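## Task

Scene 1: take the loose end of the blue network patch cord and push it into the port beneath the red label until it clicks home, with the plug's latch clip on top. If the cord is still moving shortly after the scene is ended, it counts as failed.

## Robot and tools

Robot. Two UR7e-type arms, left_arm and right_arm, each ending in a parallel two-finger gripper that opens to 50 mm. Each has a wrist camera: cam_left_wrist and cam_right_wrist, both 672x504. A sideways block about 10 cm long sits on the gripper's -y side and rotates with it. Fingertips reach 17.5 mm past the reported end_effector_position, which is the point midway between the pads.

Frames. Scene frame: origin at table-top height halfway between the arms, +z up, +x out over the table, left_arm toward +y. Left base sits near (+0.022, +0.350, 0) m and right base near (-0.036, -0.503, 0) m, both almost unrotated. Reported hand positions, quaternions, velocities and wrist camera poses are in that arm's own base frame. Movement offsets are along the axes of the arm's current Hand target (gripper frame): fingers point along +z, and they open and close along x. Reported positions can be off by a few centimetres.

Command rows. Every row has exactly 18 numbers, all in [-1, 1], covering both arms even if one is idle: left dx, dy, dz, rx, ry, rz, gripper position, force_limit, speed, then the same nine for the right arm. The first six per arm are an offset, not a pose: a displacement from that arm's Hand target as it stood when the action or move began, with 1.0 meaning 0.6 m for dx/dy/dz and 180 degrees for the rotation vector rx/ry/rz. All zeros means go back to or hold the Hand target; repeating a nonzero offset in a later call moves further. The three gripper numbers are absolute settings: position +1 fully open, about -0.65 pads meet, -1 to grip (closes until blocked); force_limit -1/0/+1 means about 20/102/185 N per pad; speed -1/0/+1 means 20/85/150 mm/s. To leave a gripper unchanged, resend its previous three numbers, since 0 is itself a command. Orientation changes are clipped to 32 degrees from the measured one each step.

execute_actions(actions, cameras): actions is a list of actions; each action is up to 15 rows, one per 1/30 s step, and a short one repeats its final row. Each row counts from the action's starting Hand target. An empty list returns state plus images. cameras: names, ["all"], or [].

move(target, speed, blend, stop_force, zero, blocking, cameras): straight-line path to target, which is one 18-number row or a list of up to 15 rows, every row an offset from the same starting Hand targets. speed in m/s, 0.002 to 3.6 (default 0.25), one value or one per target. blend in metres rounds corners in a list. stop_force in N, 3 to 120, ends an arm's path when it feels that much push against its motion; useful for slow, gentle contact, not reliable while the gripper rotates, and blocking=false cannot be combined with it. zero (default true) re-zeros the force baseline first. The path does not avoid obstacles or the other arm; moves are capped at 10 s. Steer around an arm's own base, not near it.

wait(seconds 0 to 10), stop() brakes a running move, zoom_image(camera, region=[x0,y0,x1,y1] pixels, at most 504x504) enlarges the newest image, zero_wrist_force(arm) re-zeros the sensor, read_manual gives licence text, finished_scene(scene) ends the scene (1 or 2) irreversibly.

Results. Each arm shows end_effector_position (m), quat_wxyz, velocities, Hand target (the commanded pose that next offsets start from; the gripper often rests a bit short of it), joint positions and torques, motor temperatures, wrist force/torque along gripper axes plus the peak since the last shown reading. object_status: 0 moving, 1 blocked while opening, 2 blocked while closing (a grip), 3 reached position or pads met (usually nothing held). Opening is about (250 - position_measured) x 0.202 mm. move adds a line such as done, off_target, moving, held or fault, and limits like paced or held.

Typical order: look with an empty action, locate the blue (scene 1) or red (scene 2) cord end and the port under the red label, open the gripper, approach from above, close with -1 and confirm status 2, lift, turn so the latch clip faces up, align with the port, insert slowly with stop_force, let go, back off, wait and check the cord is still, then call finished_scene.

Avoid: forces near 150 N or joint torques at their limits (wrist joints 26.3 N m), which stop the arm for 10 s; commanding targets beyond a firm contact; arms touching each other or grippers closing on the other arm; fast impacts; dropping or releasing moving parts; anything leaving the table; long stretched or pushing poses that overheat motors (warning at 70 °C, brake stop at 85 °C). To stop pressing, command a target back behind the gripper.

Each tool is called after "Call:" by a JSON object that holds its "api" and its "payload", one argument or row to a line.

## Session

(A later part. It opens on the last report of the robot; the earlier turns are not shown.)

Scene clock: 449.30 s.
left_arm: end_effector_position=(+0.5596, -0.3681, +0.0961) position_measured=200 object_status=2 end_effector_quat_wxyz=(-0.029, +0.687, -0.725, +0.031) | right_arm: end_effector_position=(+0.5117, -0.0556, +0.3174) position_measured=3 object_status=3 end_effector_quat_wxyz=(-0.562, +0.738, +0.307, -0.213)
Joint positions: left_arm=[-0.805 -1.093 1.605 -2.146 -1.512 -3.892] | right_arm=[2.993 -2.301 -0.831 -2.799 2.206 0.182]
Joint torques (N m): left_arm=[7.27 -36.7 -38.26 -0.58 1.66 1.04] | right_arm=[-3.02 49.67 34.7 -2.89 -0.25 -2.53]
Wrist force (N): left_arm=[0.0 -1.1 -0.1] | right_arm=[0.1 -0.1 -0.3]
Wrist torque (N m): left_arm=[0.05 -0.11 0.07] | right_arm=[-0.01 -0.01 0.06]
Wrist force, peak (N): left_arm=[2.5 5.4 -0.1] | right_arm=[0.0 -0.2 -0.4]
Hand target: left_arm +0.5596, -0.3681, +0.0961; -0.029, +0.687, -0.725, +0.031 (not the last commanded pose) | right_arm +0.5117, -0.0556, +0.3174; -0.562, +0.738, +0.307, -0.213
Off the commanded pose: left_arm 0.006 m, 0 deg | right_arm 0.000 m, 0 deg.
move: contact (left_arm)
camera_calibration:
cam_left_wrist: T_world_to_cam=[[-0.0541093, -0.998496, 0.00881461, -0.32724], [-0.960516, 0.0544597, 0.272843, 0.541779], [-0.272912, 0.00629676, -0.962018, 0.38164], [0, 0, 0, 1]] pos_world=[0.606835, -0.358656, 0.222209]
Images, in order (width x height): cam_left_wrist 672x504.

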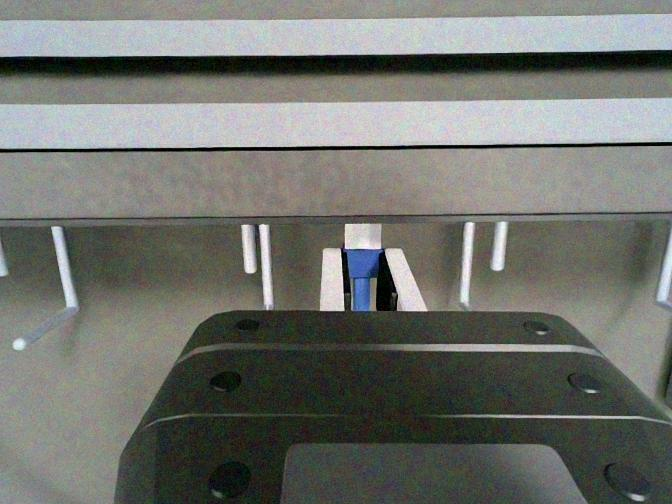

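Call:
{"api": "move", "payload": {
  "target": [0,0.006,-0.0005,0,0,0,-0.95,-0.3,-0.8,0,0,0,0,0,0,1,1,1],
  "speed": 0.004,
  "stop_force": 11,
  "cameras": ["cam_left_wrist"]
}}

Call:
{"api": "zoom_image", "payload": {
  "camera": "cam_left_wrist",
  "region": [310, 190, 430, 320]
}}

Scene clock: 453.50 s.
left_arm: end_effector_position=(+0.5585, -0.3680, +0.0962) position_measured=200 object_status=2 end_effector_quat_wxyz=(-0.029, +0.687, -0.725, +0.031) | right_arm: end_effector_position=(+0.5117, -0.0556, +0.3174) position_measured=3 object_status=3 end_effector_quat_wxyz=(-0.562, +0.738, +0.307, -0.213)
Joint positions: left_arm=[-0.806 -1.095 1.608 -2.147 -1.512 -3.893] | right_arm=[2.993 -2.301 -0.831 -2.799 2.206 0.182]
Joint torques (N m): left_arm=[5.34 -37.37 -34.13 0.83 -2.51 1.16] | right_arm=[-3.58 49.69 35.01 -2.97 -0.24 -2.63]
Wrist force (N): left_arm=[-0.1 -12.0 -0.2] | right_arm=[0.1 -0.3 -0.1]
Wrist torque (N m): left_arm=[-0.21 -0.18 0.05] | right_arm=[-0.03 -0.01 0.05]
Wrist force, peak (N): left_arm=[0.7 -15.5 0.4] | right_arm=[0.0 -0.4 -0.3]
Hand target: left_arm +0.5585, -0.3680, +0.0962; -0.029, +0.687, -0.725, +0.031 (not the last commanded pose) | right_arm +0.5117, -0.0556, +0.3174; -0.562, +0.738, +0.307, -0.213
Off the commanded pose: left_arm 0.003 m, 0 deg | right_arm 0.000 m, 0 deg.
move: contact (left_arm)
camera_calibration:
cam_left_wrist: T_world_to_cam=[[-0.0540172, -0.998501, 0.00877654, -0.327244], [-0.960581, 0.0543621, 0.272632, 0.540863], [-0.272701, 0.00629626, -0.962078, 0.381251], [0, 0, 0, 1]] pos_world=[0.605833, -0.358557, 0.222208]
Images, in order (width x height): cam_left_wrist 672x504.

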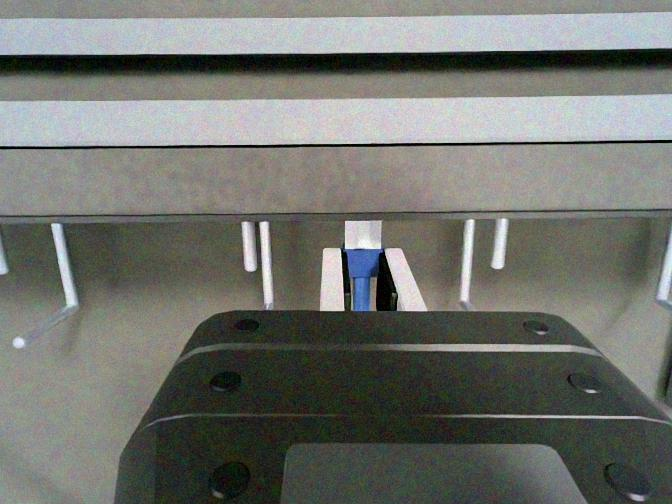

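Scaled by 3.877 from the camera's 672x504 image, which has a finer 960x720 frame.

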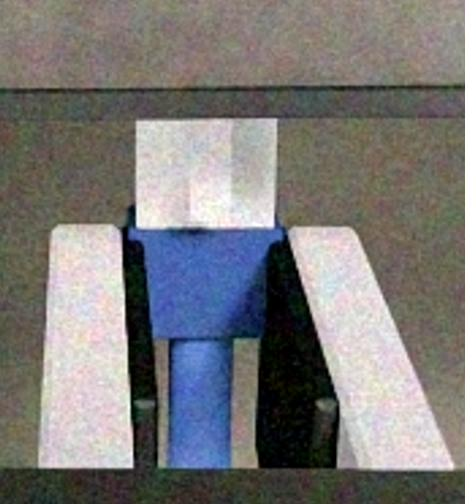

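Call:
{"api": "move", "payload": {
  "target": [0,0.006,-0.0005,0,0,0,-0.95,-0.3,-0.8,0,0,0,0,0,0,1,1,1],
  "speed": 0.004,
  "stop_force": 8,
  "cameras": ["cam_left_wrist"]
}}

Call:
{"api": "zoom_image", "payload": {
  "camera": "cam_left_wrist",
  "region": [310, 190, 430, 320]
}}

Scene clock: 458.73 s.
left_arm: end_effector_position=(+0.5582, -0.3679, +0.0962) position_measured=200 object_status=2 end_effector_quat_wxyz=(-0.029, +0.687, -0.725, +0.031) | right_arm: end_effector_position=(+0.5117, -0.0556, +0.3174) position_measured=3 object_status=3 end_effector_quat_wxyz=(-0.562, +0.738, +0.307, -0.213)
Joint positions: left_arm=[-0.807 -1.096 1.609 -2.147 -1.512 -3.893] | right_arm=[2.993 -2.301 -0.831 -2.799 2.206 0.182]
Joint torques (N m): left_arm=[4.75 -35.17 -31.53 2.12 -2.4 1.28] | right_arm=[-3.46 49.71 35.16 -2.77 -0.22 -2.53]
Wrist force (N): left_arm=[0.9 -18.5 0.8] | right_arm=[-0.1 0.0 -0.2]
Wrist torque (N m): left_arm=[-0.29 -0.16 0.08] | right_arm=[0.00 0.02 0.05]
Wrist force, peak (N): left_arm=[1.6 -22.2 0.8] | right_arm=[-0.3 -0.1 -0.4]
Hand target: left_arm +0.5582, -0.3679, +0.0962; -0.029, +0.687, -0.725, +0.031 (not the last commanded pose) | right_arm +0.5117, -0.0556, +0.3174; -0.562, +0.738, +0.307, -0.213
Off the commanded pose: left_arm 0.003 m, 0 deg | right_arm 0.000 m, 0 deg.
move: contact (left_arm)
camera_calibration:
cam_left_wrist: T_world_to_cam=[[-0.0539189, -0.998507, 0.00875526, -0.327223], [-0.960553, 0.054261, 0.272752, 0.540394], [-0.27282, 0.00629658, -0.962045, 0.381206], [0, 0, 0, 1]] pos_world=[0.605434, -0.358457, 0.222209]
Images, in order (width x height): cam_left_wrist 672x504.

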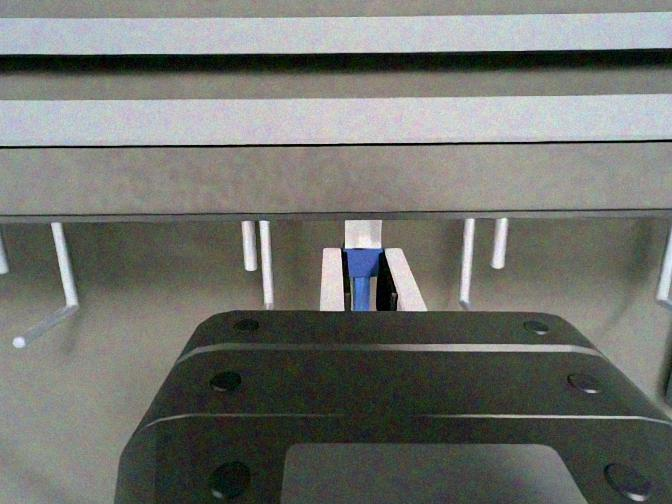

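Scaled by 3.877 from the camera's 672x504 image, which has a finer 960x720 frame.

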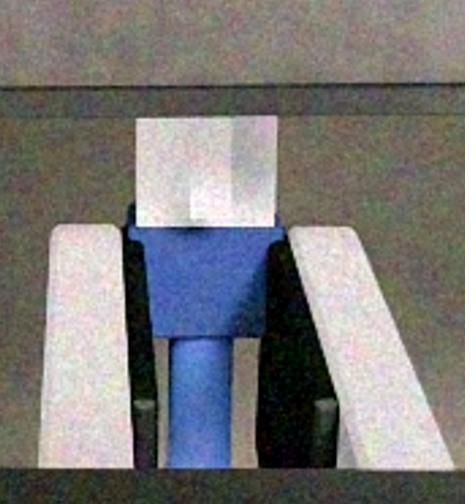

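Call:
{"api": "move", "payload": {
  "target": [0,-0.012,0.001,0,0,0,-0.95,-0.3,-0.8,0,0,0,0,0,0,1,1,1],
  "speed": 0.004,
  "stop_force": 16,
  "zero": false
}}

Call:
{"api": "move", "payload": {
  "target": [0,0.001,0,0,0,0,-0.95,-0.3,-0.8,0,0,0,0,0,0,1,1,1],
  "speed": 0.01,
  "cameras": ["cam_left_wrist"]
}}

Call:
{"api": "zoom_image", "payload": {
  "camera": "cam_left_wrist",
  "region": [310, 190, 430, 320]
}}

Scene clock: 464.57 s.
left_arm: end_effector_position=(+0.5591, -0.3679, +0.0961) position_measured=200 object_status=2 end_effector_quat_wxyz=(-0.029, +0.687, -0.725, +0.031) | right_arm: end_effector_position=(+0.5117, -0.0556, +0.3174) position_measured=3 object_status=3 end_effector_quat_wxyz=(-0.562, +0.738, +0.307, -0.213)
Joint positions: left_arm=[-0.806 -1.094 1.607 -2.146 -1.512 -3.892] | right_arm=[2.993 -2.301 -0.831 -2.799 2.206 0.182]
Joint torques (N m): left_arm=[-8.58 -56.46 -11.36 -5.68 2.32 -1.19] | right_arm=[-2.86 50.24 35.22 -2.91 -0.25 -2.45]
Wrist force (N): left_arm=[2.8 4.4 -0.5] | right_arm=[0.1 -0.1 -0.3]
Wrist torque (N m): left_arm=[0.15 -0.18 0.02] | right_arm=[-0.02 -0.02 0.06]
Wrist force, peak (N): left_arm=[0.9 -18.8 -0.1] | right_arm=[0.0 -0.4 -0.3]
Hand target: left_arm +0.5591, -0.3679, +0.0961; -0.029, +0.687, -0.725, +0.031 (not the last commanded pose) | right_arm +0.5117, -0.0556, +0.3174; -0.562, +0.738, +0.307, -0.213
Off the commanded pose: left_arm 0.006 m, 0 deg | right_arm 0.000 m, 0 deg.
move: contact (left_arm)

Scene clock: 465.27 s.
left_arm: end_effector_position=(+0.5585, -0.3679, +0.0961) position_measured=200 object_status=2 end_effector_quat_wxyz=(-0.029, +0.687, -0.725, +0.031) | right_arm: end_effector_position=(+0.5117, -0.0556, +0.3174) position_measured=3 object_status=3 end_effector_quat_wxyz=(-0.562, +0.738, +0.307, -0.213)
Joint positions: left_arm=[-0.806 -1.095 1.608 -2.147 -1.512 -3.893] | right_arm=[2.993 -2.301 -0.831 -2.799 2.206 0.182]
Joint torques (N m): left_arm=[-13.8 -56.09 -6.75 -3.54 0.72 -1.52] | right_arm=[-3.31 49.63 34.9 -2.72 -0.18 -2.43]
Wrist force (N): left_arm=[3.1 -12.1 0.2] | right_arm=[-0.1 -0.2 -0.2]
Wrist torque (N m): left_arm=[-0.24 -0.20 0.07] | right_arm=[-0.02 0.02 0.05]
Wrist force, peak (N): left_arm=[3.1 -12.1 0.2] | right_arm=[0.0 -0.3 -0.3]
Hand target: left_arm +0.5585, -0.3679, +0.0960; -0.029, +0.687, -0.725, +0.031 | right_arm +0.5117, -0.0556, +0.3174; -0.562, +0.738, +0.307, -0.213
Off the commanded pose: left_arm 0.000 m, 0 deg | right_arm 0.000 m, 0 deg.
move: done
camera_calibration:
cam_left_wrist: T_world_to_cam=[[-0.0539196, -0.998507, 0.00876673, -0.327203], [-0.9605, 0.0542636, 0.272937, 0.540734], [-0.273005, 0.00629619, -0.961992, 0.38132], [0, 0, 0, 1]] pos_world=[0.605835, -0.358457, 0.222109]
Images, in order (width x height): cam_left_wrist 672x504.

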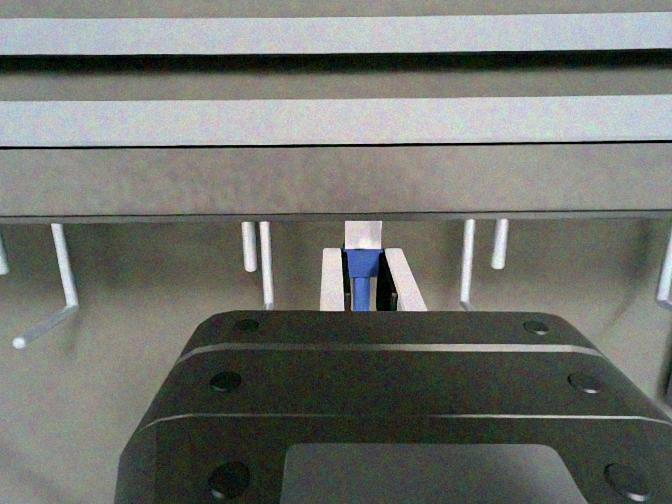

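Scaled by 3.877 from the camera's 672x504 image, which has a finer 960x720 frame.

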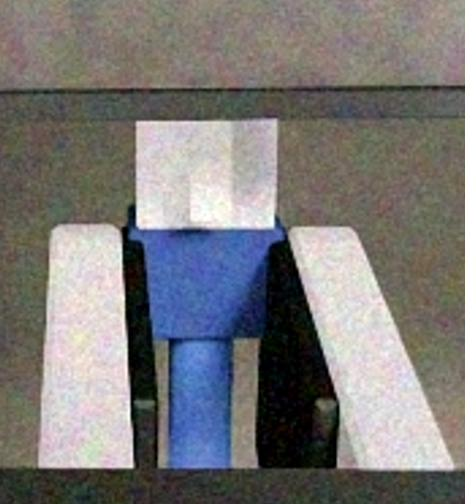

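Call:
{"api": "move", "payload": {
  "target": [0,-0.0007,0,0,0,0,-0.95,-0.3,-0.8,0,0,0,0,0,0,1,1,1],
  "speed": 0.01
}}

Call:
{"api": "move", "payload": {
  "target": [
    [0,0,0,0,0,0,-0.056,-0.3,-1,0,0,0,0,0,0,1,1,1],
    [0,0.03,-0.08,0,0,0,-0.056,-0.3,-1,0,0,0,0,0,0,1,1,1],
    [0,0.22,-0.18,0.28,0,0,-0.056,-0.3,-1,0,0,0,0,0,0,1,1,1]
  ],
  "speed": 0.15,
  "blend": [0,0.02,0],
  "cameras": ["cam_left_wrist"]
}}

Scene clock: 470.27 s.
left_arm: end_effector_position=(+0.5588, -0.3679, +0.0961) position_measured=200 object_status=2 end_effector_quat_wxyz=(-0.029, +0.687, -0.725, +0.031) | right_arm: end_effector_position=(+0.5117, -0.0556, +0.3174) position_measured=3 object_status=3 end_effector_quat_wxyz=(-0.562, +0.738, +0.307, -0.213)
Joint positions: left_arm=[-0.806 -1.095 1.607 -2.146 -1.512 -3.893] | right_arm=[2.993 -2.301 -0.831 -2.799 2.206 0.182]
Joint torques (N m): left_arm=[10.28 -37.61 -36.16 -0.35 -2.12 1.36] | right_arm=[-2.37 49.32 35.14 -2.83 -0.15 -2.54]
Wrist force (N): left_arm=[0.7 -2.4 -1.1] | right_arm=[-0.1 -0.3 -0.3]
Wrist torque (N m): left_arm=[-0.01 -0.23 -0.02] | right_arm=[-0.05 0.02 0.05]
Wrist force, peak (N): left_arm=[2.9 -13.5 0.0] | right_arm=[-0.2 -0.1 -0.5]
Hand target: left_arm +0.5589, -0.3679, +0.0961; -0.029, +0.687, -0.725, +0.031 | right_arm +0.5117, -0.0556, +0.3174; -0.562, +0.738, +0.307, -0.213
Off the commanded pose: left_arm 0.000 m, 0 deg | right_arm 0.000 m, 0 deg.
move: done

Scene clock: 474.73 s.
left_arm: end_effector_position=(+0.4183, -0.3604, +0.1924) position_measured=161 object_status=3 end_effector_quat_wxyz=(-0.319, +0.610, -0.643, +0.337) | right_arm: end_effector_position=(+0.5117, -0.0556, +0.3174) position_measured=3 object_status=3 end_effector_quat_wxyz=(-0.562, +0.738, +0.307, -0.213)
Joint positions: left_arm=[-1.374 -1.535 2.334 -2.713 -0.649 -4.291] | right_arm=[2.993 -2.301 -0.831 -2.799 2.206 0.182]
Joint torques (N m): left_arm=[-10.06 -31.15 -7.76 -5.6 4.31 -1.64] | right_arm=[-2.44 50 34.55 -2.83 -0.27 -2.49]
Wrist force (N): left_arm=[1.0 -1.3 0.5] | right_arm=[0.1 -0.1 -0.3]
Wrist torque (N m): left_arm=[-0.35 -0.12 0.24] | right_arm=[-0.02 -0.02 0.05]
Wrist force, peak (N): left_arm=[1.0 -2.0 -1.3] | right_arm=[-0.1 -0.1 -0.5]
Hand target: left_arm +0.4183, -0.3604, +0.1924; -0.319, +0.610, -0.643, +0.337 | right_arm +0.5117, -0.0556, +0.3174; -0.562, +0.738, +0.307, -0.213
Off the commanded pose: left_arm 0.000 m, 0 deg | right_arm 0.000 m, 0 deg.
move: done
camera_calibration:
cam_left_wrist: T_world_to_cam=[[-0.0599451, -0.998189, 0.00500618, -0.324747], [-0.822284, 0.0465368, -0.567171, 0.480396], [0.565911, -0.0381157, -0.823585, 0.0421203], [0, 0, 0, 1]] pos_world=[0.351719, -0.34491, 0.308782]
Images, in order (width x height): cam_left_wrist 672x504.

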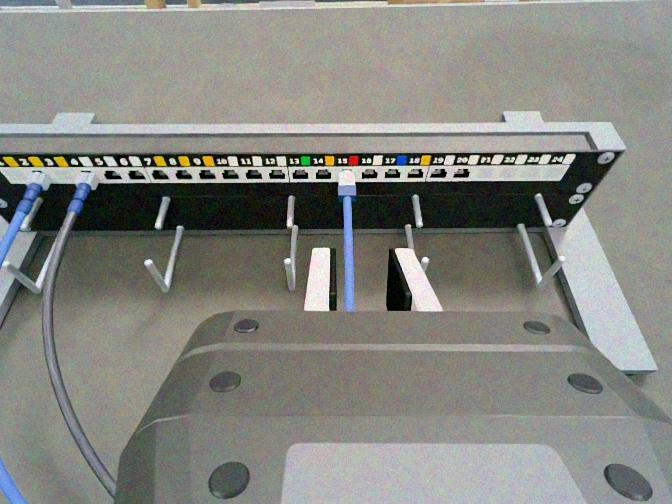

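Call:
{"api": "zoom_image", "payload": {
  "camera": "cam_left_wrist",
  "region": [300, 140, 400, 220]
}}

Call:
{"api": "zoom_image", "payload": {
  "camera": "cam_left_wrist",
  "region": [0, 140, 120, 230]
}}

Scaled by 5.040 from the camera's 672x504 image, which has a finer 960x720 frame.

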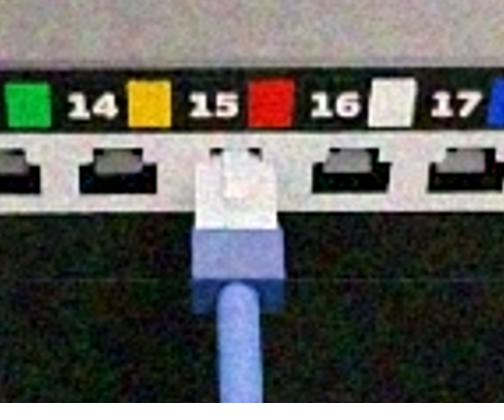

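Scaled by 4.200 from the camera's 672x504 image, which has a finer 960x720 frame.

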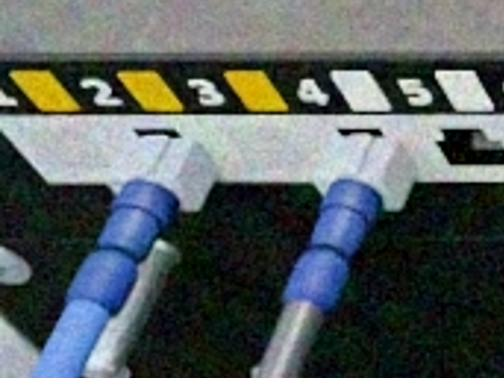

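Call:
{"api": "move", "payload": {
  "target": [-0.357,0,0,0,0,0,-0.056,-0.3,-1,0,0,0,0,0,0,1,1,1],
  "speed": 0.25,
  "cameras": ["cam_left_wrist"]
}}

Call:
{"api": "zoom_image", "payload": {
  "camera": "cam_left_wrist",
  "region": [300, 140, 400, 220]
}}

Scene clock: 491.83 s.
left_arm: end_effector_position=(+0.4297, -0.1465, +0.1923) position_measured=161 object_status=3 end_effector_quat_wxyz=(-0.319, +0.610, -0.643, +0.337) | right_arm: end_effector_position=(+0.5117, -0.0556, +0.3174) position_measured=3 object_status=3 end_effector_quat_wxyz=(-0.562, +0.738, +0.307, -0.213)
Joint positions: left_arm=[-1.106 -1.889 2.701 -3.004 -0.775 -3.926] | right_arm=[2.993 -2.301 -0.831 -2.799 2.206 0.182]
Joint torques (N m): left_arm=[10.9 -13.36 -7.85 -5.7 0.04 1.32] | right_arm=[-2.07 50.07 34.8 -2.76 -0.32 -2.48]
Wrist force (N): left_arm=[1.2 -1.3 0.3] | right_arm=[0.0 -0.1 -0.2]
Wrist torque (N m): left_arm=[-0.33 -0.17 0.14] | right_arm=[0.00 -0.01 0.06]
Wrist force, peak (N): left_arm=[3.3 -1.3 0.3] | right_arm=[-0.2 -0.3 -0.4]
Hand target: left_arm +0.4297, -0.1465, +0.1923; -0.319, +0.610, -0.643, +0.337 | right_arm +0.5117, -0.0556, +0.3174; -0.562, +0.738, +0.307, -0.213
Off the commanded pose: left_arm 0.000 m, 0 deg | right_arm 0.000 m, 0 deg.
move: done
camera_calibration:
cam_left_wrist: T_world_to_cam=[[-0.0599472, -0.998189, 0.00499807, -0.110647], [-0.822205, 0.0465378, -0.567286, 0.479714], [0.566026, -0.0381166, -0.823506, 0.0435867], [0, 0, 0, 1]] pos_world=[0.363119, -0.13111, 0.308582]
Images, in order (width x height): cam_left_wrist 672x504.

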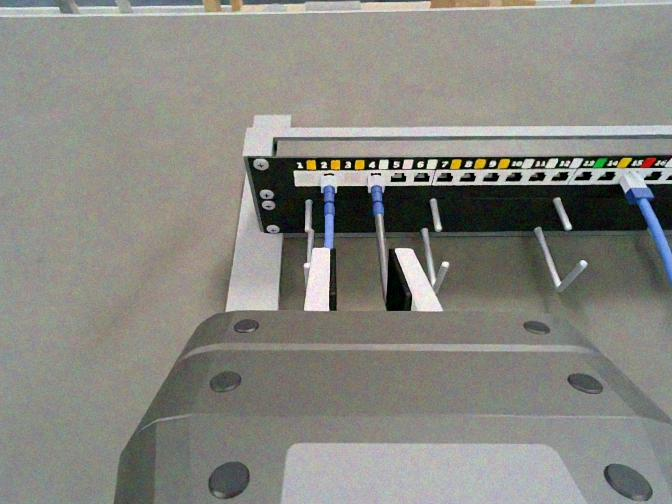

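Scaled by 5.040 from the camera's 672x504 image, which has a finer 960x720 frame.

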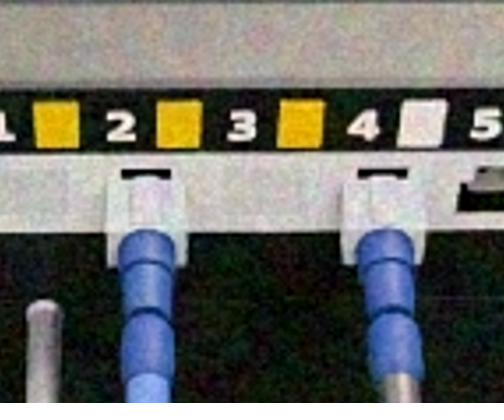

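Call:
{"api": "move", "payload": {
  "target": [
    [0.357,0,0,0,0,0,-0.056,-0.3,-1,0,0,0,0,0,0,1,1,1],
    [0.357,-0.0582,0.2201,-0.28,0,0,-0.056,-0.3,-1,0,0,0,0,0,0,1,1,1],
    [0.357,0.0105,0.2675,-0.28,0,0,-0.056,-0.3,-1,0,0,0,0,0,0,1,1,1],
    [0.357,-0.001,0.2842,-0.28,0,0,-0.056,-0.3,-1,0,0,0,0,0,0,1,1,1]
  ],
  "speed": [0.3,0.2,0.08,0.05],
  "cameras": ["cam_left_wrist"]
}}

Call:
{"api": "zoom_image", "payload": {
  "camera": "cam_left_wrist",
  "region": [310, 190, 430, 320]
}}

Scene clock: 517.30 s.
left_arm: end_effector_position=(+0.5586, -0.3679, +0.0958) position_measured=161 object_status=3 end_effector_quat_wxyz=(-0.029, +0.687, -0.725, +0.031) | right_arm: end_effector_position=(+0.5117, -0.0556, +0.3174) position_measured=3 object_status=3 end_effector_quat_wxyz=(-0.562, +0.738, +0.307, -0.213)
Joint positions: left_arm=[-0.806 -1.095 1.608 -2.147 -1.512 -3.893] | right_arm=[2.993 -2.301 -0.831 -2.799 2.206 0.182]
Joint torques (N m): left_arm=[9.63 -35.89 -36.92 -0.45 -1.58 1.22] | right_arm=[-1.49 49.77 35.07 -2.85 -0.22 -2.54]
Wrist force (N): left_arm=[1.3 0.3 -0.2] | right_arm=[0.0 -0.2 -0.3]
Wrist torque (N m): left_arm=[0.06 -0.22 -0.02] | right_arm=[-0.03 0.00 0.05]
Wrist force, peak (N): left_arm=[3.5 -1.1 -0.3] | right_arm=[-0.2 -0.3 -0.4]
Hand target: left_arm +0.5587, -0.3679, +0.0958; -0.029, +0.687, -0.725, +0.031 | right_arm +0.5117, -0.0556, +0.3174; -0.562, +0.738, +0.307, -0.213
Off the commanded pose: left_arm 0.000 m, 0 deg | right_arm 0.000 m, 0 deg.
move: done
camera_calibration:
cam_left_wrist: T_world_to_cam=[[-0.0539462, -0.998506, 0.00867048, -0.327158], [-0.960499, 0.0542628, 0.272942, 0.540882], [-0.273005, 0.00639618, -0.961991, 0.381191], [0, 0, 0, 1]] pos_world=[0.605935, -0.358458, 0.221909]
Images, in order (width x height): cam_left_wrist 672x504.

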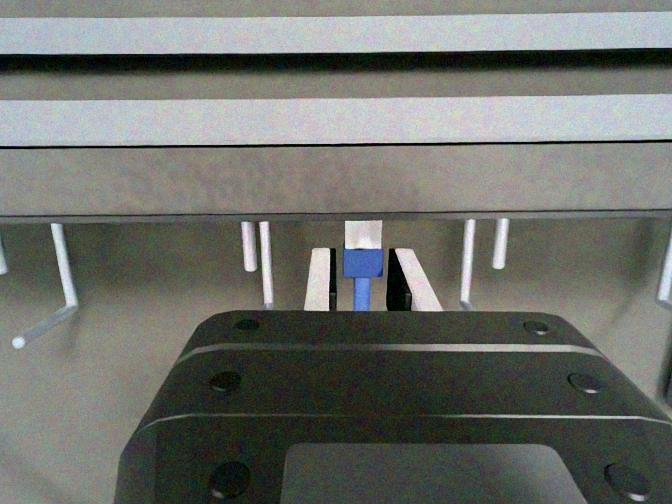

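Scaled by 3.877 from the camera's 672x504 image, which has a finer 960x720 frame.

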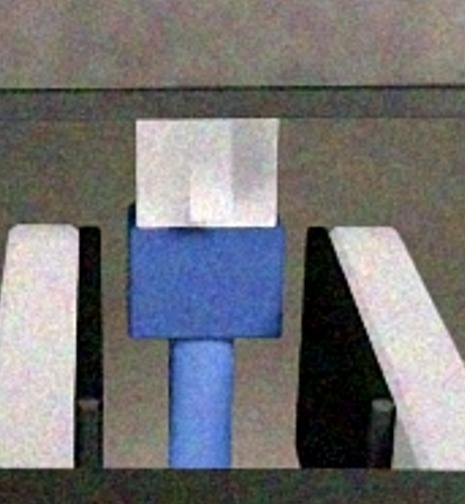

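Call:
{"api": "move", "payload": {
  "target": [0,0,0,0,0,0,-0.95,0.6,-0.8,0,0,0,0,0,0,1,1,1]
}}

Call:
{"api": "move", "payload": {
  "target": [0,-0.012,-0.0002,0,0,0,-0.95,0.6,-0.8,0,0,0,0,0,0,1,1,1],
  "speed": 0.004,
  "stop_force": 18
}}

Call:
{"api": "move", "payload": {
  "target": [
    [0,-0.0008,-0.0006,0,0,0,-0.95,0.6,-0.8,0,0,0,0,0,0,1,1,1],
    [0.0005,-0.0008,-0.0006,0,0,0,-0.95,0.6,-0.8,0,0,0,0,0,0,1,1,1],
    [-0.0005,-0.0012,-0.0006,0,0,0,-0.95,0.6,-0.8,0,0,0,0,0,0,1,1,1],
    [0,-0.0014,-0.0006,0,0,0,-0.95,0.6,-0.8,0,0,0,0,0,0,1,1,1]
  ],
  "speed": 0.005,
  "cameras": ["cam_left_wrist"]
}}

Call:
{"api": "zoom_image", "payload": {
  "camera": "cam_left_wrist",
  "region": [310, 190, 430, 320]
}}

Scene clock: 525.23 s.
left_arm: end_effector_position=(+0.5587, -0.3679, +0.0958) position_measured=211 object_status=2 end_effector_quat_wxyz=(-0.029, +0.687, -0.725, +0.031) | right_arm: end_effector_position=(+0.5117, -0.0556, +0.3174) position_measured=3 object_status=3 end_effector_quat_wxyz=(-0.562, +0.738, +0.307, -0.213)
Joint positions: left_arm=[-0.806 -1.095 1.608 -2.147 -1.512 -3.893] | right_arm=[2.993 -2.301 -0.831 -2.799 2.206 0.182]
Joint torques (N m): left_arm=[9.19 -38.38 -36.68 -0.4 -1.28 1.28] | right_arm=[-0.05 49.6 34.38 -2.76 -0.17 -2.44]
Wrist force (N): left_arm=[1.9 0.3 0.0] | right_arm=[0.0 0.0 -0.2]
Wrist torque (N m): left_arm=[0.06 -0.21 0.00] | right_arm=[0.00 -0.01 0.05]
Wrist force, peak (N): left_arm=[2.2 0.3 0.1] | right_arm=[0.0 -0.4 -0.3]
Hand target: left_arm +0.5587, -0.3679, +0.0958; -0.029, +0.687, -0.725, +0.031 | right_arm +0.5117, -0.0556, +0.3174; -0.562, +0.738, +0.307, -0.213
Off the commanded pose: left_arm 0.000 m, 0 deg | right_arm 0.000 m, 0 deg.
move: done

Scene clock: 526.67 s.
left_arm: end_effector_position=(+0.5598, -0.3679, +0.0959) position_measured=211 object_status=2 end_effector_quat_wxyz=(-0.029, +0.687, -0.725, +0.031) | right_arm: end_effector_position=(+0.5117, -0.0556, +0.3174) position_measured=3 object_status=3 end_effector_quat_wxyz=(-0.562, +0.738, +0.307, -0.213)
Joint positions: left_arm=[-0.805 -1.093 1.605 -2.146 -1.513 -3.892] | right_arm=[2.993 -2.301 -0.831 -2.799 2.206 0.182]
Joint torques (N m): left_arm=[-5.68 -56.94 -14.7 -7.55 4.88 -1.27] | right_arm=[-0.84 50.37 34.43 -2.85 0.04 -2.42]
Wrist force (N): left_arm=[2.4 18.4 -2.3] | right_arm=[0.0 0.0 -0.2]
Wrist torque (N m): left_arm=[0.50 -0.21 -0.03] | right_arm=[-0.01 0.00 0.05]
Wrist force, peak (N): left_arm=[0.6 21.1 -2.8] | right_arm=[0.0 -0.2 -0.5]
Hand target: left_arm +0.5598, -0.3680, +0.0959; -0.029, +0.687, -0.725, +0.031 (not the last commanded pose) | right_arm +0.5117, -0.0556, +0.3174; -0.562, +0.738, +0.307, -0.213
Off the commanded pose: left_arm 0.006 m, 0 deg | right_arm 0.000 m, 0 deg.
move: contact (left_arm)

Scene clock: 527.73 s.
left_arm: end_effector_position=(+0.5605, -0.3680, +0.0964) position_measured=211 object_status=2 end_effector_quat_wxyz=(-0.029, +0.687, -0.725, +0.031) | right_arm: end_effector_position=(+0.5117, -0.0556, +0.3174) position_measured=3 object_status=3 end_effector_quat_wxyz=(-0.562, +0.738, +0.307, -0.213)
Joint positions: left_arm=[-0.804 -1.092 1.602 -2.144 -1.513 -3.891] | right_arm=[2.993 -2.301 -0.831 -2.799 2.206 0.182]
Joint torques (N m): left_arm=[18.74 -39.47 -44.81 -6.26 5.83 1.43] | right_arm=[-0.57 49.94 34.54 -2.77 -0.24 -2.4]
Wrist force (N): left_arm=[2.4 29.8 -2.7] | right_arm=[0.0 0.0 -0.1]
Wrist torque (N m): left_arm=[0.24 -0.18 -0.05] | right_arm=[-0.01 -0.01 0.06]
Wrist force, peak (N): left_arm=[1.9 36.7 -5.7] | right_arm=[-0.2 0.0 -0.4]
Hand target: left_arm +0.5606, -0.3680, +0.0964; -0.029, +0.687, -0.725, +0.031 | right_arm +0.5117, -0.0556, +0.3174; -0.562, +0.738, +0.307, -0.213
Off the commanded pose: left_arm 0.000 m, 0 deg | right_arm 0.000 m, 0 deg.
move: done
camera_calibration:
cam_left_wrist: T_world_to_cam=[[-0.0539152, -0.998507, 0.00877756, -0.327197], [-0.960441, 0.0542609, 0.273148, 0.542591], [-0.273216, 0.00629649, -0.961932, 0.382299], [0, 0, 0, 1]] pos_world=[0.607936, -0.358557, 0.22241]
Images, in order (width x height): cam_left_wrist 672x504.

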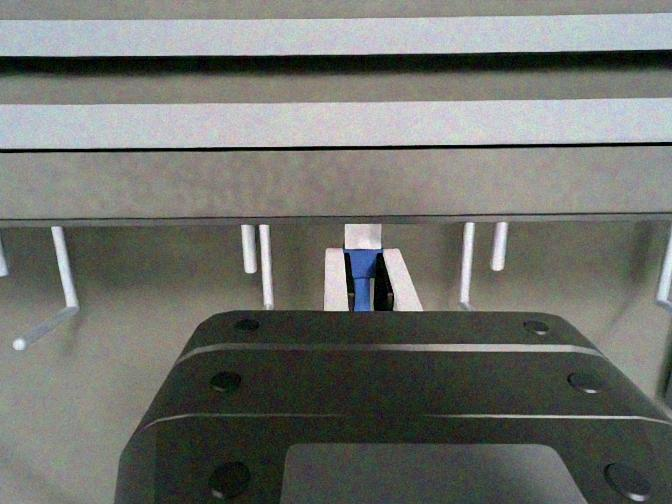

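Scaled by 3.877 from the camera's 672x504 image, which has a finer 960x720 frame.

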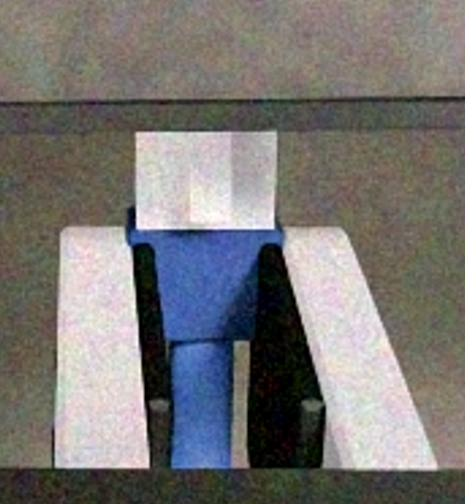

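Call:
{"api": "move", "payload": {
  "target": [0,-0.01,0,0,0,0,-0.95,0.6,-0.8,0,0,0,0,0,0,1,1,1],
  "speed": 0.004,
  "stop_force": 42,
  "zero": false,
  "cameras": ["cam_left_wrist"]
}}

Call:
{"api": "zoom_image", "payload": {
  "camera": "cam_left_wrist",
  "region": [310, 190, 430, 320]
}}

Scene clock: 533.97 s.
left_arm: end_effector_position=(+0.5666, -0.3683, +0.0969) position_measured=211 object_status=2 end_effector_quat_wxyz=(-0.029, +0.687, -0.725, +0.031) | right_arm: end_effector_position=(+0.5117, -0.0556, +0.3174) position_measured=3 object_status=3 end_effector_quat_wxyz=(-0.562, +0.738, +0.307, -0.213)
Joint positions: left_arm=[-0.798 -1.082 1.584 -2.137 -1.513 -3.884] | right_arm=[2.993 -2.301 -0.831 -2.799 2.206 0.182]
Joint torques (N m): left_arm=[17.9 -43.62 -45.83 -5.23 3.19 1.57] | right_arm=[-0.58 50.3 34.45 -2.8 0.02 -2.36]
Wrist force (N): left_arm=[1.4 27.3 1.4] | right_arm=[-0.2 -0.3 -0.2]
Wrist torque (N m): left_arm=[0.19 -0.21 -0.10] | right_arm=[-0.04 0.02 0.06]
Wrist force, peak (N): left_arm=[-0.4 35.5 -5.3] | right_arm=[0.2 -0.4 -0.3]
Hand target: left_arm +0.5666, -0.3683, +0.0969; -0.029, +0.687, -0.725, +0.031 | right_arm +0.5117, -0.0556, +0.3174; -0.562, +0.738, +0.307, -0.213
Off the commanded pose: left_arm 0.000 m, 0 deg | right_arm 0.000 m, 0 deg.
move: done
camera_calibration:
cam_left_wrist: T_world_to_cam=[[-0.0539441, -0.998506, 0.00867553, -0.327237], [-0.960473, 0.0542616, 0.273034, 0.548284], [-0.273097, 0.00639598, -0.961965, 0.384391], [0, 0, 0, 1]] pos_world=[0.613935, -0.358958, 0.22291]
Images, in order (width x height): cam_left_wrist 672x504.

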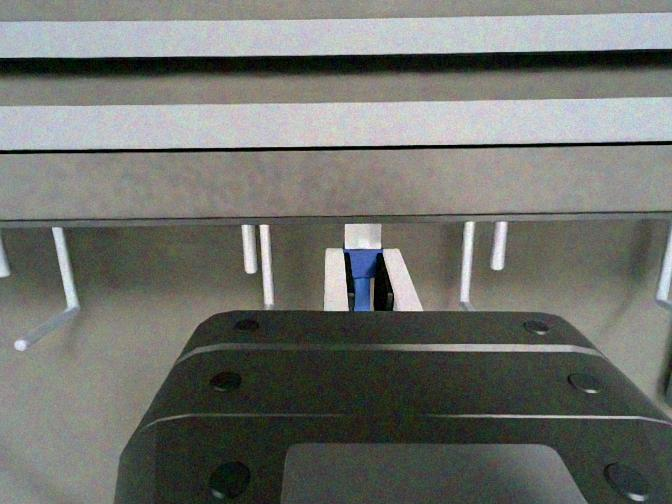

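Scaled by 3.877 from the camera's 672x504 image, which has a finer 960x720 frame.

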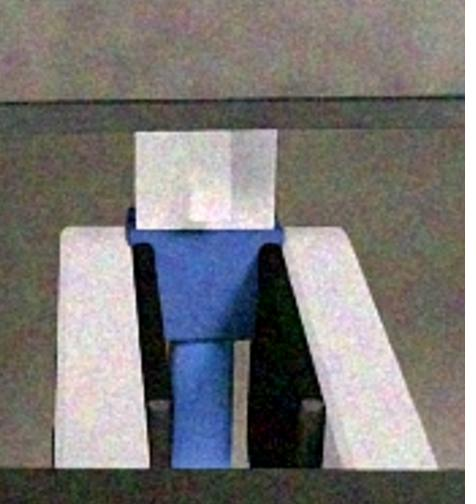

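Call:
{"api": "move", "payload": {
  "target": [0,0.02,-0.0005,0,0,0,-0.95,0.6,-0.8,0,0,0,0,0,0,1,1,1],
  "speed": 0.005,
  "cameras": ["cam_left_wrist"]
}}

Call:
{"api": "zoom_image", "payload": {
  "camera": "cam_left_wrist",
  "region": [310, 190, 430, 320]
}}

Scene clock: 542.40 s.
left_arm: end_effector_position=(+0.5546, -0.3677, +0.0961) position_measured=212 object_status=2 end_effector_quat_wxyz=(-0.029, +0.687, -0.725, +0.031) | right_arm: end_effector_position=(+0.5117, -0.0556, +0.3174) position_measured=3 object_status=3 end_effector_quat_wxyz=(-0.562, +0.738, +0.307, -0.213)
Joint positions: left_arm=[-0.81 -1.102 1.619 -2.15 -1.512 -3.897] | right_arm=[2.993 -2.301 -0.831 -2.799 2.206 0.182]
Joint torques (N m): left_arm=[-20.08 -53.08 -2.65 -0.59 -2.92 -1.38] | right_arm=[-0.17 49.8 34.08 -2.77 0.06 -2.4]
Wrist force (N): left_arm=[1.0 -31.3 0.1] | right_arm=[0.0 -0.2 -0.2]
Wrist torque (N m): left_arm=[-0.17 -0.22 0.10] | right_arm=[-0.02 0.00 0.05]
Wrist force, peak (N): left_arm=[1.0 -31.3 0.1] | right_arm=[-0.1 -0.2 -0.5]
Hand target: left_arm +0.5546, -0.3677, +0.0961; -0.029, +0.687, -0.725, +0.031 | right_arm +0.5117, -0.0556, +0.3174; -0.562, +0.738, +0.307, -0.213
Off the commanded pose: left_arm 0.000 m, 0 deg | right_arm 0.000 m, 0 deg.
move: done
camera_calibration:
cam_left_wrist: T_world_to_cam=[[-0.0539441, -0.998506, 0.00867553, -0.327174], [-0.960473, 0.0542616, 0.273034, 0.537007], [-0.273097, 0.00639598, -0.961965, 0.380463], [0, 0, 0, 1]] pos_world=[0.602035, -0.358258, 0.22221]
Images, in order (width x height): cam_left_wrist 672x504.

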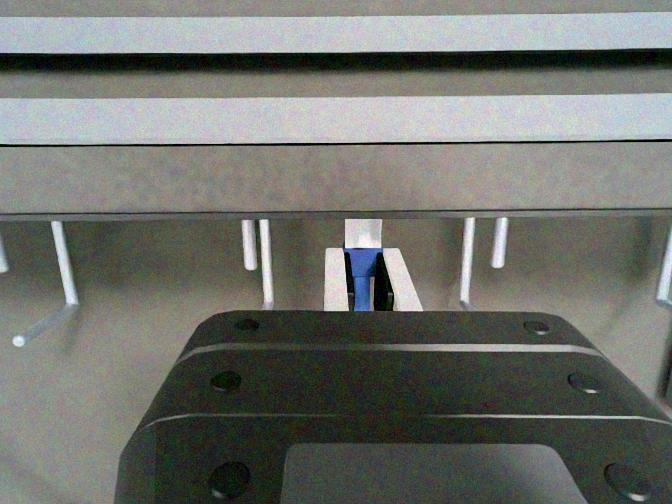

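Scaled by 3.877 from the camera's 672x504 image, which has a finer 960x720 frame.

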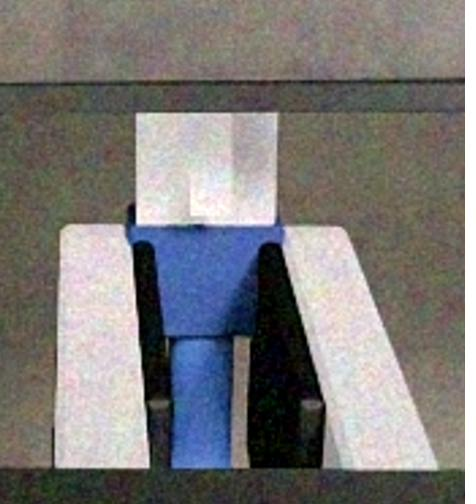

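Call:
{"api": "move", "payload": {
  "target": [0,-0.0018,0,0,0,0,-0.95,0.6,-0.8,0,0,0,0,0,0,1,1,1],
  "speed": 0.008
}}

Call:
{"api": "move", "payload": {
  "target": [
    [0,0,0,0,0,0,-0.056,0.6,-1,0,0,0,0,0,0,1,1,1],
    [0,0.03,-0.08,0,0,0,-0.056,0.6,-1,0,0,0,0,0,0,1,1,1],
    [0,0.22,-0.18,0.28,0,0,-0.056,0.6,-1,0,0,0,0,0,0,1,1,1]
  ],
  "speed": 0.15,
  "blend": [0,0.02,0],
  "cameras": ["cam_left_wrist"]
}}

Call:
{"api": "zoom_image", "payload": {
  "camera": "cam_left_wrist",
  "region": [300, 140, 400, 220]
}}

Scene clock: 550.53 s.
left_arm: end_effector_position=(+0.5556, -0.3677, +0.0962) position_measured=212 object_status=2 end_effector_quat_wxyz=(-0.029, +0.687, -0.725, +0.031) | right_arm: end_effector_position=(+0.5117, -0.0556, +0.3174) position_measured=3 object_status=3 end_effector_quat_wxyz=(-0.562, +0.738, +0.307, -0.213)
Joint positions: left_arm=[-0.809 -1.101 1.616 -2.149 -1.512 -3.896] | right_arm=[2.993 -2.301 -0.831 -2.799 2.206 0.182]
Joint torques (N m): left_arm=[9.32 -38.01 -38.36 -0.75 -2.19 1.63] | right_arm=[0.1 50.08 34.34 -2.79 0.05 -2.45]
Wrist force (N): left_arm=[-1.6 -3.2 -0.3] | right_arm=[0.0 -0.1 -0.3]
Wrist torque (N m): left_arm=[-0.06 -0.25 -0.08] | right_arm=[-0.02 0.00 0.06]
Wrist force, peak (N): left_arm=[1.0 -31.7 0.1] | right_arm=[0.2 0.0 -0.4]
Hand target: left_arm +0.5557, -0.3677, +0.0962; -0.029, +0.687, -0.725, +0.031 | right_arm +0.5117, -0.0556, +0.3174; -0.562, +0.738, +0.307, -0.213
Off the commanded pose: left_arm 0.000 m, 0 deg | right_arm 0.000 m, 0 deg.
move: done

Scene clock: 555.13 s.
left_arm: end_effector_position=(+0.4151, -0.3602, +0.1925) position_measured=161 object_status=3 end_effector_quat_wxyz=(-0.319, +0.610, -0.643, +0.337) | right_arm: end_effector_position=(+0.5117, -0.0556, +0.3174) position_measured=3 object_status=3 end_effector_quat_wxyz=(-0.562, +0.738, +0.307, -0.213)
Joint positions: left_arm=[-1.382 -1.543 2.338 -2.699 -0.646 -4.303] | right_arm=[2.993 -2.301 -0.831 -2.799 2.206 0.182]
Joint torques (N m): left_arm=[-11.88 -32.04 -6.27 -5.7 4.36 -1.46] | right_arm=[0.68 49.87 34.2 -2.71 -0.06 -2.32]
Wrist force (N): left_arm=[0.9 -1.2 0.0] | right_arm=[0.0 -0.1 -0.1]
Wrist torque (N m): left_arm=[-0.33 -0.11 0.24] | right_arm=[-0.03 0.00 0.05]
Wrist force, peak (N): left_arm=[-1.1 -2.9 -1.0] | right_arm=[0.1 -0.3 -0.3]
Hand target: left_arm +0.4151, -0.3602, +0.1925; -0.319, +0.610, -0.643, +0.337 | right_arm +0.5117, -0.0556, +0.3174; -0.562, +0.738, +0.307, -0.213
Off the commanded pose: left_arm 0.000 m, 0 deg | right_arm 0.000 m, 0 deg.
move: done
camera_calibration:
cam_left_wrist: T_world_to_cam=[[-0.0600863, -0.99818, 0.00503696, -0.324796], [-0.822322, 0.0466387, -0.567108, 0.477846], [0.565841, -0.0382174, -0.823628, 0.0440203], [0, 0, 0, 1]] pos_world=[0.348519, -0.344809, 0.308883]
Images, in order (width x height): cam_left_wrist 672x504.

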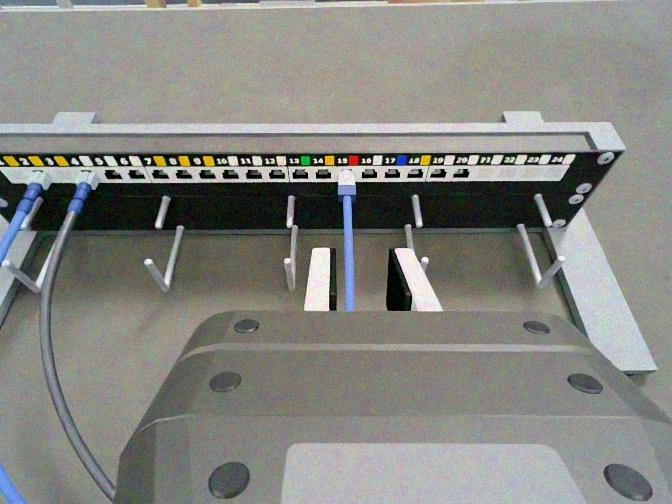

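Scaled by 5.040 from the camera's 672x504 image, which has a finer 960x720 frame.

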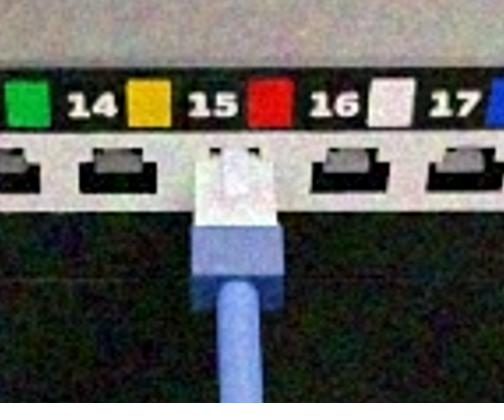

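Cord is settled; wait briefly and finish.

Call:
{"api": "wait", "payload": {
  "seconds": 3
}}

Call:
{"api": "finished_scene", "payload": {
  "scene": 1
}}

Scene clock: 559.77 s.
left_arm: end_effector_position=(+0.4151, -0.3602, +0.1925) position_measured=161 object_status=3 end_effector_quat_wxyz=(-0.319, +0.610, -0.643, +0.337) | right_arm: end_effector_position=(+0.5117, -0.0556, +0.3174) position_measured=3 object_status=3 end_effector_quat_wxyz=(-0.562, +0.738, +0.307, -0.213)
Joint positions: left_arm=[-1.382 -1.543 2.338 -2.699 -0.646 -4.303] | right_arm=[2.993 -2.301 -0.831 -2.799 2.206 0.182]
Joint torques (N m): left_arm=[-10.75 -30.88 -7.29 -5.67 4.39 -1.43] | right_arm=[0.88 49.39 34.58 -2.96 -0.01 -2.42]
Wrist force (N): left_arm=[0.9 -1.3 0.2] | right_arm=[0.0 -0.2 -0.1]
Wrist torque (N m): left_arm=[-0.34 -0.11 0.24] | right_arm=[-0.02 0.00 0.06]
Wrist force, peak (N): left_arm=[1.5 -1.5 0.1] | right_arm=[-0.1 -0.3 -0.5]
Hand target: left_arm +0.4151, -0.3602, +0.1925; -0.319, +0.610, -0.643, +0.337 | right_arm +0.5117, -0.0556, +0.3174; -0.562, +0.738, +0.307, -0.213
Tool commands: left_gripper/position=-0.056 left_gripper/force_limit=+0.6 left_gripper/speed=-1.0 right_gripper/position=+1.0 right_gripper/force_limit=+1.0 right_gripper/speed=+1.0
Off the commanded pose: left_arm 0.000 m, 0 deg | right_arm 0.000 m, 0 deg.
wait: 3.00 s; at rest from the start

The scene is finished: the task was done.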